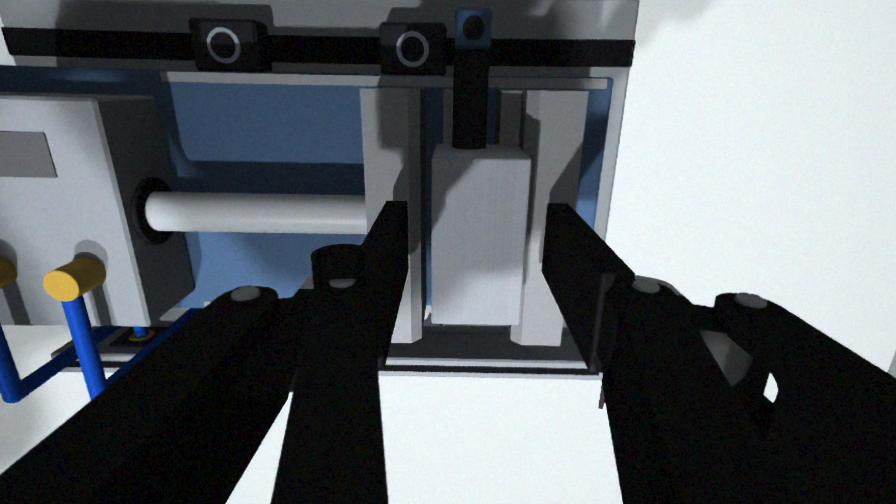

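move([
  [0, 0, 0, 0, 0, 0, 0, -0.2, -0.4, -1, 0.01051, 0, 0, -0.01882, -0.01586, 0, 0, -0.2, -0.2, -1],
  [0, 0, 0, 0, 0, 0, 0, -0.2, -0.4, -1, 0.03204, 0, 0, -0.04502, -0.04222, 0, 0, -0.2, -0.2, -1],
  [0, 0, 0, 0, 0, 0, 0, -0.2, -0.4, -1, 0.11796, -0.03321, 0, -0.06267, -0.09942, 0, -0.01221, -0.2, -0.2, -1],
], speed=[0.05, 0.15, 0.2], blend=[0.02, 0.03, 0], cameras=["cam_right_wrist"])

zoom_image(camera="cam_right_wrist", region=[350, 60, 520, 190])

Scene clock: 668.93 s.
left_arm: end_effector_position=(+0.3228, +0.1354, +0.2495) position_measured=154 object_status=3 end_effector_quat_wxyz=(+0.001, +0.911, -0.413, +0.001) | right_arm: end_effector_position=(+0.5541, +0.2814, +0.2281) position_measured=154 object_status=3 end_effector_quat_wxyz=(+0.000, +0.708, +0.706, +0.002)
Joint names: [elbow, waist, upper arm roll, shoulder, wrist pitch, forearm roll, wrist roll]
Joint positions: left_arm=[-2.601 0.399 0.001 -0.647 1.952 -0.003 -0.318] | right_arm=[-1.771 0.471 -0.001 0.212 1.988 0.001 -2.669]
Joint velocities: left_arm=[within noise] | right_arm=[0 0.001 -0.001 0 -0.003 0 -0.004]
Joint torques (N m): left_arm=[24.75 0.82 0.35 -10.5 2.64 0.94 -0.21] | right_arm=[26.4 -0.7 0.97 -39.2 2.27 0.89 -0.23]
External joint torques (N m): left_arm=[0.26 0.84 0.91 -0.41 0.08 0.24 -0.21] | right_arm=[1.7 -0.78 0.68 0.69 -0.31 0.01 -0.23]
Flange force (N): left_arm=[-2.3 0.0 -0.6] | right_arm=[3.8 9.1 -3.2]
Joint targets: left_arm=[-2.601 0.401 0.000 -0.649 1.951 0.000 -0.321] | right_arm=[-1.769 0.469 0.000 0.213 1.983 0.001 -2.674]
move: done
camera_calibration:
cam_right_wrist: T_world_to_cam=[[0.999891, 0.0142434, -0.00380548, -0.547737], [0.0146829, -0.938779, 0.344206, 0.181647], [0.00133016, -0.344225, -0.938886, 0.445767], [0, 0, 0, 1]] pos_world=[0.544417, 0.331772, 0.353917]
Images, in order (width x height): cam_right_wrist 896x504.

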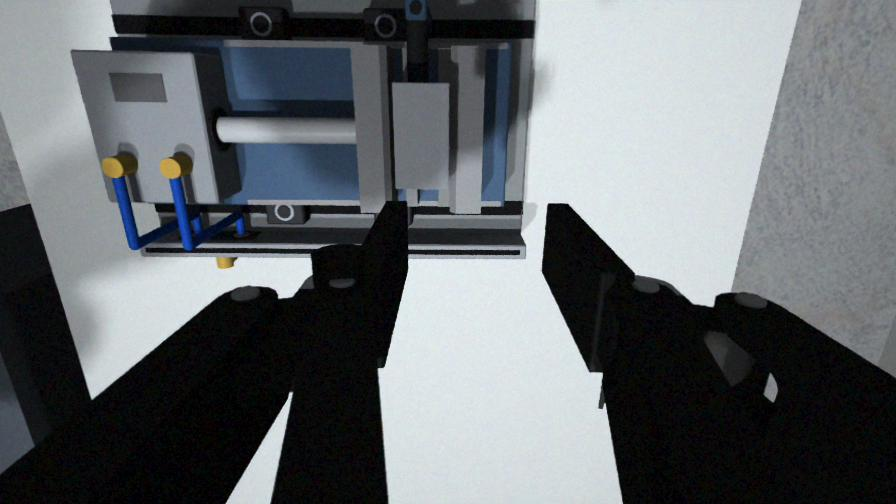

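Scaled by 2.965 from the camera's 896x504 image, which has a finer 1280x720 frame.

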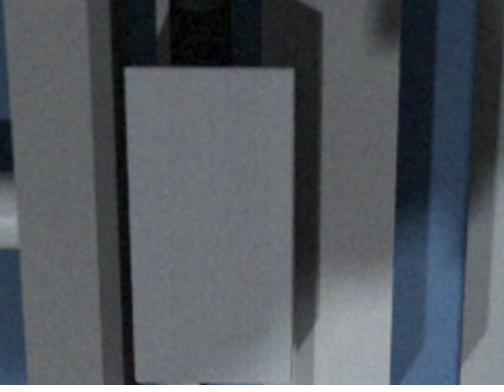

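zoom_image(camera="cam_right_wrist", region=[385, 75, 465, 135])

zoom_image(camera="cam_right_wrist", region=[385, 135, 465, 195])

Scaled by 6.300 from the camera's 896x504 image, which has a finer 1280x720 frame.

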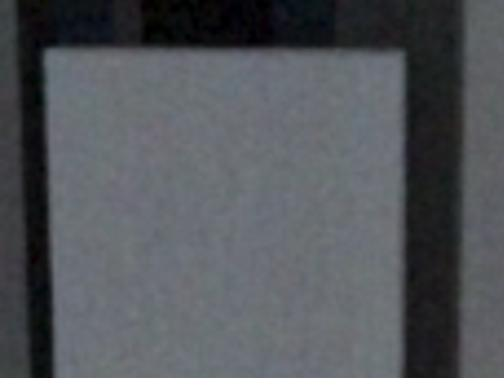

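Scaled by 6.300 from the camera's 896x504 image, which has a finer 1280x720 frame.

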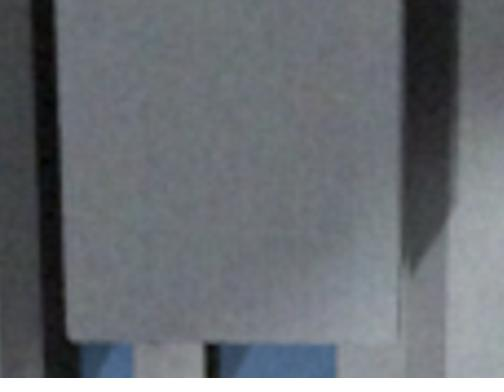

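move([
  [0, 0, 0, 0, 0, 0, 0, -0.2, -0.4, -1, -0.08655, 0.03027, 0, 0.01602, 0.05665, 0, 0.01293, -0.2, -0.2, -1],
  [0, 0, 0, 0, 0, 0, 0, -0.2, -0.4, -1, -0.10867, 0.03027, 0, 0.04278, 0.08364, 0, 0.01293, -0.2, -0.2, -1],
  [0, 0, 0, 0, 0, 0, 0, -0.2, -0.4, -1, -0.11833, 0.03027, 0, 0.05979, 0.09837, 0, 0.01293, -0.2, -0.2, -1],
], speed=[0.25, 0.1, 0.04], blend=[0.02, 0.01, 0], cameras=["cam_right_wrist"])

Scene clock: 706.97 s.
left_arm: end_effector_position=(+0.3228, +0.1354, +0.2495) position_measured=154 object_status=3 end_effector_quat_wxyz=(+0.001, +0.911, -0.413, +0.001) | right_arm: end_effector_position=(+0.5297, +0.3007, +0.1063) position_measured=154 object_status=3 end_effector_quat_wxyz=(+0.000, +0.709, +0.705, -0.001)
Joint names: [elbow, waist, upper arm roll, shoulder, wrist pitch, forearm roll, wrist roll]
Joint positions: left_arm=[-2.601 0.399 0.001 -0.647 1.952 -0.003 -0.318] | right_arm=[-1.961 0.517 -0.001 0.309 2.268 0.001 -2.62]
Joint velocities: left_arm=[within noise] | right_arm=[0 -0.001 0 0 0.004 0 0]
Joint torques (N m): left_arm=[24.73 0.83 0.29 -10.54 2.65 0.91 -0.18] | right_arm=[23.91 0.02 1.08 -40.08 2.8 0.74 0.12]
External joint torques (N m): left_arm=[0.12 0.88 0.88 -0.34 0.06 0.22 -0.19] | right_arm=[1.08 0.19 0.92 0.98 0.24 0.02 0.12]
Flange force (N): left_arm=[-2.3 0.1 -0.3] | right_arm=[4.1 5.4 1.1]
Joint targets: left_arm=[-2.601 0.401 0.000 -0.649 1.951 0.000 -0.321] | right_arm=[-1.963 0.519 0.000 0.310 2.273 0.001 -2.617]
move: done
camera_calibration:
cam_right_wrist: T_world_to_cam=[[0.999888, 0.0117561, -0.00922818, -0.522708], [0.0142283, -0.937742, 0.347041, 0.241732], [-0.0045738, -0.347134, -0.937805, 0.342011], [0, 0, 0, 1]] pos_world=[0.520775, 0.351551, 0.232025]
Images, in order (width x height): cam_right_wrist 896x504.

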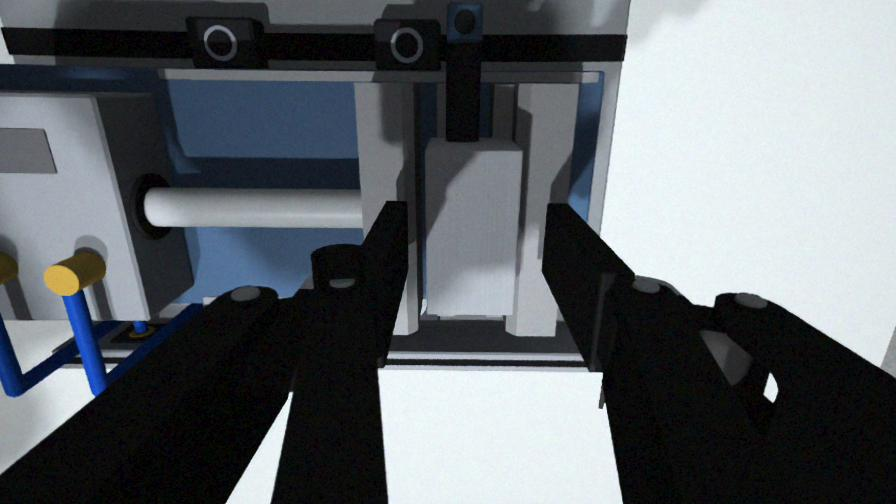

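move(target=[0, 0, 0, 0, 0, 0, 0, -0.2, -0.4, -1, 0.01122, -0.00292, 0, 0.00776, -0.00193, 0, -0.0011, -0.2, -0.2, -1], speed=0.02)

execute_actions([
  [[0, 0, 0, 0, 0, 0, 0, -0.2, -0.4, -1, 0.00102, -0.00027, 0, 0.00071, -0.00018, 0, -0.0001, -0.2, -0.2, -1], [0, 0, 0, 0, 0, 0, 0, -0.2, -0.4, -1, 0.00204, -0.00053, 0, 0.00141, -0.00035, 0, -0.0002, -0.2, -0.2, -1]],
  [[0, 0, 0, 0, 0, 0, 0, -0.2, -0.4, -1, 0.00102, -0.00027, 0, 0.00071, -0.00018, 0, -0.0001, -0.2, -0.2, -1], [0, 0, 0, 0, 0, 0, 0, -0.2, -0.4, -1, 0.00204, -0.00053, 0, 0.00141, -0.00035, 0, -0.0002, -0.2, -0.2, -1]],
])

Scene clock: 711.93 s.
left_arm: end_effector_position=(+0.3228, +0.1354, +0.2495) position_measured=154 object_status=3 end_effector_quat_wxyz=(+0.001, +0.911, -0.413, +0.001) | right_arm: end_effector_position=(+0.5345, +0.3022, +0.1053) position_measured=154 object_status=3 end_effector_quat_wxyz=(+0.000, +0.710, +0.704, +0.001)
Joint names: [elbow, waist, upper arm roll, shoulder, wrist pitch, forearm roll, wrist roll]
Joint positions: left_arm=[-2.601 0.399 0.001 -0.647 1.952 -0.003 -0.318] | right_arm=[-1.946 0.515 -0.001 0.321 2.269 0.001 -2.62]
Joint velocities: left_arm=[within noise] | right_arm=[0.004 0.001 0 0.001 0.001 0.002 0]
Joint torques (N m): left_arm=[24.76 0.85 0.35 -10.5 2.64 0.93 -0.21] | right_arm=[24.54 -0.75 1.12 -40.24 2.5 0.77 -0.16]
External joint torques (N m): left_arm=[0.22 0.82 0.86 -0.39 0.07 0.24 -0.21] | right_arm=[1.82 -0.96 0.61 0.98 -0.04 0.05 -0.16]
Flange force (N): left_arm=[-2.2 0.1 -0.5] | right_arm=[4.1 9.4 0.0]
Joint targets: left_arm=[-2.601 0.401 0.000 -0.649 1.951 0.000 -0.321] | right_arm=[-1.944 0.514 0.000 0.323 2.268 0.001 -2.622]
move: done

Scene clock: 713.13 s.
left_arm: end_effector_position=(+0.3228, +0.1354, +0.2495) position_measured=154 object_status=3 end_effector_quat_wxyz=(+0.001, +0.911, -0.413, +0.001) | right_arm: end_effector_position=(+0.5367, +0.3025, +0.1053) position_measured=154 object_status=3 end_effector_quat_wxyz=(+0.000, +0.710, +0.704, +0.001)
Joint names: [elbow, waist, upper arm roll, shoulder, wrist pitch, forearm roll, wrist roll]
Joint positions: left_arm=[-2.601 0.399 0.001 -0.647 1.952 -0.003 -0.318] | right_arm=[-1.94 0.514 -0.001 0.326 2.268 0.001 -2.62]
Joint torques (N m): left_arm=[24.72 0.84 0.33 -10.5 2.62 0.92 -0.19] | right_arm=[24.87 -1.07 0.67 -40.32 2.53 0.63 -0.19]
External joint torques (N m): left_arm=[0.13 0.81 0.83 -0.33 0.04 0.22 -0.19] | right_arm=[2.06 -1.02 0.37 1.22 -0.03 -0.1 -0.19]
External joint torques at the end of the 1st action: left_arm=[0.13 0.84 0.87 -0.37 0.06 0.23 -0.19] | right_arm=[1.58 -0.93 0.63 1.54 -0.06 0.02 -0.18]
Flange force (N): left_arm=[-2.2 0.1 -0.4] | right_arm=[4.8 10.9 0.3]
Flange force at the end of the 1st action (N): left_arm=[-2.3 0.2 -0.3] | right_arm=[4.4 9.9 1.0]
Joint targets: left_arm=[-2.601 0.401 0.000 -0.649 1.951 0.000 -0.321] | right_arm=[-1.938 0.512 0.000 0.328 2.265 0.001 -2.624]
Step readings (joint positions of left_arm | right_arm; steps 1 to 15: 1st action; 16 to 30: 2nd action):
0: [-2.601 0.399 0.001 -0.647 1.952 -0.003 -0.318] | [-1.946 0.515 -0.001 0.321 2.269 0.001 -2.620]
1: [-2.601 0.399 0.001 -0.647 1.952 -0.003 -0.318] | [-1.946 0.515 -0.001 0.321 2.269 0.001 -2.620]
2: [-2.601 0.399 0.001 -0.647 1.952 -0.003 -0.318] | [-1.945 0.515 -0.001 0.322 2.269 0.001 -2.620]
4: [-2.601 0.399 0.001 -0.647 1.952 -0.003 -0.318] | [-1.944 0.515 -0.001 0.323 2.269 0.001 -2.620]
8: [-2.601 0.399 0.001 -0.647 1.952 -0.003 -0.318] | [-1.943 0.515 -0.001 0.323 2.269 0.001 -2.620]
15: [-2.601 0.399 0.001 -0.647 1.952 -0.003 -0.318] | [-1.943 0.515 -0.001 0.324 2.269 0.001 -2.620]
16: [-2.601 0.399 0.001 -0.647 1.952 -0.003 -0.318] | [-1.943 0.515 -0.001 0.324 2.269 0.001 -2.620]
17: [-2.601 0.399 0.001 -0.647 1.952 -0.003 -0.318] | [-1.942 0.515 -0.001 0.324 2.269 0.001 -2.620]
19: [-2.601 0.399 0.001 -0.647 1.952 -0.003 -0.318] | [-1.941 0.514 -0.001 0.325 2.269 0.001 -2.620]
23: [-2.601 0.399 0.001 -0.647 1.952 -0.003 -0.318] | [-1.940 0.514 -0.001 0.326 2.269 0.001 -2.620]
30: [-2.601 0.399 0.001 -0.647 1.952 -0.003 -0.318] | [-1.940 0.514 -0.001 0.326 2.268 0.001 -2.620]

execute_actions([
  [[0, 0, 0, 0, 0, 0, 0, -0.2, -0.4, -1, 0.00102, -0.00027, 0, 0.00071, -0.00018, 0, -0.0001, -0.2, -0.2, -1], [0, 0, 0, 0, 0, 0, 0, -0.2, -0.4, -1, 0.00204, -0.00053, 0, 0.00141, -0.00035, 0, -0.0002, -0.2, -0.2, -1]],
  [[0, 0, 0, 0, 0, 0, 0, -0.2, -0.4, -1, 0.00102, -0.00027, 0, 0.00071, -0.00018, 0, -0.0001, -0.2, -0.2, -1], [0, 0, 0, 0, 0, 0, 0, -0.2, -0.4, -1, 0.00204, -0.00053, 0, 0.00141, -0.00035, 0, -0.0002, -0.2, -0.2, -1]],
])

Scene clock: 718.57 s.
left_arm: end_effector_position=(+0.3228, +0.1354, +0.2495) position_measured=154 object_status=3 end_effector_quat_wxyz=(+0.001, +0.911, -0.413, +0.001) | right_arm: end_effector_position=(+0.5375, +0.3025, +0.1050) position_measured=154 object_status=3 end_effector_quat_wxyz=(+0.000, +0.710, +0.704, +0.000)
Joint names: [elbow, waist, upper arm roll, shoulder, wrist pitch, forearm roll, wrist roll]
Joint positions: left_arm=[-2.601 0.399 0.001 -0.647 1.952 -0.003 -0.318] | right_arm=[-1.933 0.513 -0.001 0.33 2.264 0.001 -2.622]
Joint torques (N m): left_arm=[24.75 0.87 0.31 -10.5 2.63 0.92 -0.17] | right_arm=[25.15 -1.62 0.67 -40.18 2.85 0.5 -0.25]
External joint torques (N m): left_arm=[0.17 0.89 0.88 -0.36 0.06 0.23 -0.17] | right_arm=[2.23 -1.66 0.31 1.61 0.28 -0.23 -0.25]
External joint torques at the end of the 1st action: left_arm=[0.12 0.84 0.87 -0.32 0.05 0.23 -0.14] | right_arm=[1.91 -1.31 0.39 1.38 0.08 -0.18 -0.19]
Flange force (N): left_arm=[-2.4 0.1 -0.4] | right_arm=[4.7 12.6 1.3]
Flange force at the end of the 1st action (N): left_arm=[-2.4 0.0 -0.3] | right_arm=[4.3 10.8 0.8]
Joint targets: left_arm=[-2.601 0.401 0.000 -0.649 1.951 0.000 -0.321] | right_arm=[-1.931 0.510 0.000 0.332 2.263 0.001 -2.625]
Step readings (joint positions of left_arm | right_arm; steps 1 to 15: 1st action; 16 to 30: 2nd action):
0: [-2.601 0.399 0.001 -0.647 1.952 -0.003 -0.318] | [-1.939 0.514 -0.001 0.326 2.268 0.001 -2.621]
1: [-2.601 0.399 0.001 -0.647 1.952 -0.003 -0.318] | [-1.939 0.514 -0.001 0.326 2.268 0.001 -2.621]
2: [-2.601 0.399 0.001 -0.647 1.952 -0.003 -0.318] | [-1.939 0.514 -0.001 0.326 2.268 0.001 -2.621]
4: [-2.601 0.399 0.001 -0.647 1.952 -0.003 -0.318] | [-1.938 0.514 -0.001 0.327 2.267 0.001 -2.621]
8: [-2.601 0.399 0.001 -0.647 1.952 -0.003 -0.318] | [-1.937 0.514 -0.001 0.328 2.267 0.001 -2.621]
15: [-2.601 0.399 0.001 -0.647 1.952 -0.003 -0.318] | [-1.936 0.514 -0.001 0.328 2.267 0.001 -2.621]
16: [-2.601 0.399 0.001 -0.647 1.952 -0.003 -0.318] | [-1.936 0.514 -0.001 0.328 2.266 0.001 -2.621]
17: [-2.601 0.399 0.001 -0.647 1.952 -0.003 -0.318] | [-1.936 0.514 -0.001 0.328 2.266 0.001 -2.621]
19: [-2.601 0.399 0.001 -0.647 1.952 -0.003 -0.318] | [-1.935 0.513 -0.001 0.329 2.265 0.001 -2.622]
23: [-2.601 0.399 0.001 -0.647 1.952 -0.003 -0.318] | [-1.934 0.513 -0.001 0.330 2.264 0.001 -2.622]
30: [-2.601 0.399 0.001 -0.647 1.952 -0.003 -0.318] | [-1.934 0.513 -0.001 0.330 2.264 0.001 -2.622]

execute_actions([
  [[0, 0, 0, 0, 0, 0, 0, -0.2, -0.4, -1, 0.00102, -0.00027, 0, 0.00071, -0.00018, 0, -0.0001, -0.2, -0.2, -1], [0, 0, 0, 0, 0, 0, 0, -0.2, -0.4, -1, 0.00204, -0.00053, 0, 0.00141, -0.00035, 0, -0.0002, -0.2, -0.2, -1]],
  [[0, 0, 0, 0, 0, 0, 0, -0.2, -0.4, -1, 0.00102, -0.00027, 0, 0.00071, -0.00018, 0, -0.0001, -0.2, -0.2, -1], [0, 0, 0, 0, 0, 0, 0, -0.2, -0.4, -1, 0.00204, -0.00053, 0, 0.00141, -0.00035, 0, -0.0002, -0.2, -0.2, -1]],
])

Scene clock: 722.87 s.
left_arm: end_effector_position=(+0.3228, +0.1354, +0.2495) position_measured=154 object_status=3 end_effector_quat_wxyz=(+0.001, +0.911, -0.413, +0.001) | right_arm: end_effector_position=(+0.5376, +0.3026, +0.1049) position_measured=154 object_status=3 end_effector_quat_wxyz=(-0.001, +0.709, +0.705, -0.002)
Joint names: [elbow, waist, upper arm roll, shoulder, wrist pitch, forearm roll, wrist roll]
Joint positions: left_arm=[-2.601 0.399 0.001 -0.647 1.952 -0.003 -0.318] | right_arm=[-1.927 0.512 0 0.334 2.257 0.001 -2.625]
Joint torques (N m): left_arm=[24.75 0.86 0.34 -10.42 2.64 0.93 -0.18] | right_arm=[25.6 -2.12 0.05 -39.73 3.42 0.41 -0.2]
External joint torques (N m): left_arm=[0.22 0.88 0.92 -0.3 0.07 0.23 -0.19] | right_arm=[2.69 -2.03 -0.22 2.16 0.87 -0.32 -0.2]
External joint torques at the end of the 1st action: left_arm=[0.19 0.82 0.85 -0.33 0.07 0.22 -0.18] | right_arm=[2.34 -1.62 0.1 2.08 0.56 -0.3 -0.17]
Flange force (N): left_arm=[-2.3 -0.3 -0.5] | right_arm=[5.5 15.1 2.9]
Flange force at the end of the 1st action (N): left_arm=[-2.2 0.0 -0.4] | right_arm=[5.4 13.7 2.4]
Joint targets: left_arm=[-2.601 0.401 0.000 -0.649 1.951 0.000 -0.321] | right_arm=[-1.924 0.509 0.000 0.337 2.261 0.001 -2.627]
Step readings (joint positions of left_arm | right_arm; steps 1 to 15: 1st action; 16 to 30: 2nd action):
0: [-2.601 0.399 0.001 -0.647 1.952 -0.003 -0.318] | [-1.933 0.513 -0.001 0.330 2.263 0.001 -2.623]
1: [-2.601 0.399 0.001 -0.647 1.952 -0.003 -0.318] | [-1.933 0.513 -0.001 0.330 2.263 0.001 -2.623]
2: [-2.601 0.399 0.001 -0.647 1.952 -0.003 -0.318] | [-1.933 0.513 -0.001 0.330 2.263 0.001 -2.623]
4: [-2.601 0.399 0.001 -0.647 1.952 -0.003 -0.318] | [-1.932 0.513 -0.001 0.331 2.262 0.001 -2.623]
8: [-2.601 0.399 0.001 -0.647 1.952 -0.003 -0.318] | [-1.931 0.513 0.000 0.332 2.261 0.001 -2.623]
15: [-2.601 0.399 0.001 -0.647 1.952 -0.003 -0.318] | [-1.930 0.513 0.000 0.332 2.261 0.001 -2.624]
16: [-2.601 0.399 0.001 -0.647 1.952 -0.003 -0.318] | [-1.930 0.513 0.000 0.332 2.260 0.001 -2.624]
17: [-2.601 0.399 0.001 -0.647 1.952 -0.003 -0.318] | [-1.930 0.513 0.000 0.332 2.260 0.001 -2.624]
19: [-2.601 0.399 0.001 -0.647 1.952 -0.003 -0.318] | [-1.929 0.512 0.000 0.333 2.259 0.001 -2.624]
23: [-2.601 0.399 0.001 -0.647 1.952 -0.003 -0.318] | [-1.928 0.512 0.000 0.333 2.258 0.001 -2.624]
30: [-2.601 0.399 0.001 -0.647 1.952 -0.003 -0.318] | [-1.927 0.512 0.000 0.333 2.257 0.001 -2.625]

move([
  [0, 0, 0, 0, 0, 0, 0, -0.2, -0.4, -1, -0.02346, 0.0061, 0, -0.01622, 0.00403, 0, 0.0023, -0.2, -0.2, -1],
  [0, 0, 0, 0, 0, 0, 0, -0.2, -0.4, -1, -0.0138, 0.0061, 0, -0.03323, -0.0107, 0, 0.0023, -0.2, -0.2, -1],
  [0, 0, 0, 0, 0, 0, 0, -0.2, -0.4, -1, 0.00832, 0.0061, 0, -0.05999, -0.03769, 0, 0.0023, -0.2, -0.2, -1],
  [0, 0, 0, 0, 0, 0, 0, -0.2, -0.4, -1, 0.09487, -0.02417, 0, -0.07601, -0.09434, 0, -0.01063, -0.2, -0.2, -1],
], speed=[0.03, 0.08, 0.15, 0.25], blend=[0, 0.01, 0.02, 0], cameras=["cam_right_wrist"])

zoom_image(camera="cam_right_wrist", region=[385, 75, 465, 135])

zoom_image(camera="cam_right_wrist", region=[385, 135, 465, 195])

Scene clock: 742.77 s.
left_arm: end_effector_position=(+0.3228, +0.1354, +0.2495) position_measured=154 object_status=3 end_effector_quat_wxyz=(+0.001, +0.911, -0.413, +0.001) | right_arm: end_effector_position=(+0.5538, +0.2820, +0.2284) position_measured=154 object_status=3 end_effector_quat_wxyz=(+0.000, +0.708, +0.706, +0.002)
Joint names: [elbow, waist, upper arm roll, shoulder, wrist pitch, forearm roll, wrist roll]
Joint positions: left_arm=[-2.601 0.399 0.001 -0.647 1.952 -0.003 -0.318] | right_arm=[-1.771 0.471 0 0.212 1.988 0.001 -2.669]
Joint velocities: left_arm=[within noise] | right_arm=[0.001 0 0.001 0 -0.002 -0.001 -0.007]
Joint torques (N m): left_arm=[24.79 0.84 0.3 -10.43 2.64 0.93 -0.2] | right_arm=[26.33 -0.65 0.94 -39.01 2.26 0.89 -0.23]
External joint torques (N m): left_arm=[0.11 0.8 0.8 -0.21 0.05 0.23 -0.2] | right_arm=[1.66 -0.6 0.76 0.8 -0.32 0.02 -0.23]
Flange force (N): left_arm=[-2.0 -0.2 -0.2] | right_arm=[4.1 9.1 -3.1]
Joint targets: left_arm=[-2.601 0.401 0.000 -0.649 1.951 0.000 -0.321] | right_arm=[-1.769 0.469 0.000 0.213 1.983 0.001 -2.674]
move: done
camera_calibration:
cam_right_wrist: T_world_to_cam=[[0.999877, 0.0152948, -0.00353729, -0.547784], [0.0155786, -0.938917, 0.343791, 0.181727], [0.00193701, -0.343804, -0.93904, 0.445806], [0, 0, 0, 1]] pos_world=[0.544022, 0.332275, 0.354215]
Images, in order (width x height): cam_right_wrist 896x504.

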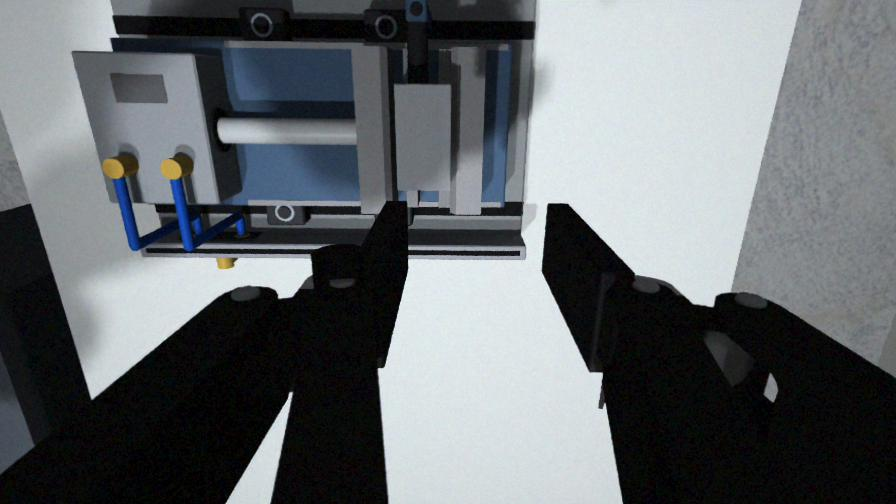

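Scaled by 6.300 from the camera's 896x504 image, which has a finer 1280x720 frame.

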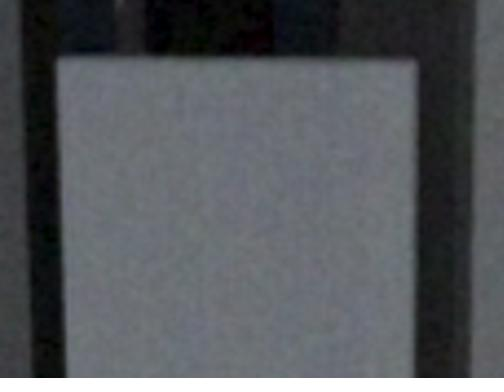

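Scaled by 6.300 from the camera's 896x504 image, which has a finer 1280x720 frame.

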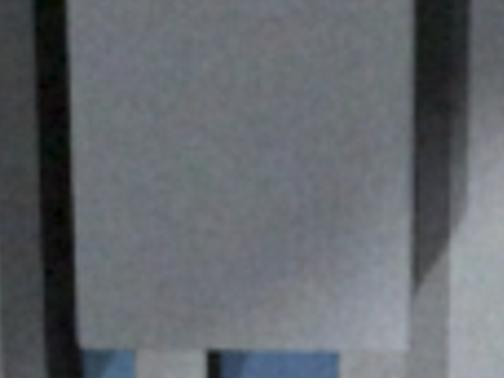

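zoom_image(camera="cam_right_wrist", region=[425, 40, 495, 92])

zoom_image(camera="cam_right_wrist", region=[425, 165, 495, 217])

Scaled by 7.200 from the camera's 896x504 image, which has a finer 1280x720 frame.

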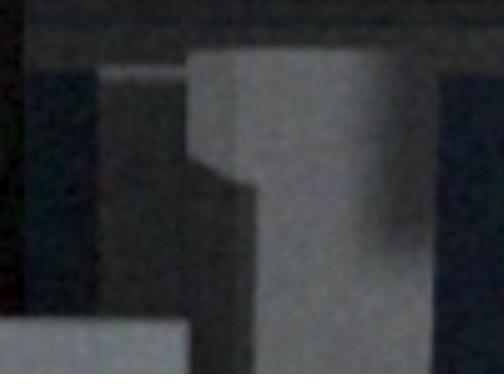

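Scaled by 7.200 from the camera's 896x504 image, which has a finer 1280x720 frame.

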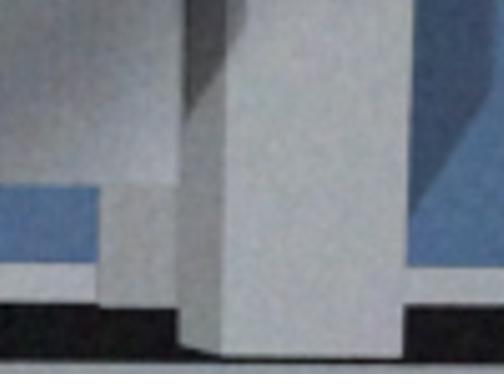

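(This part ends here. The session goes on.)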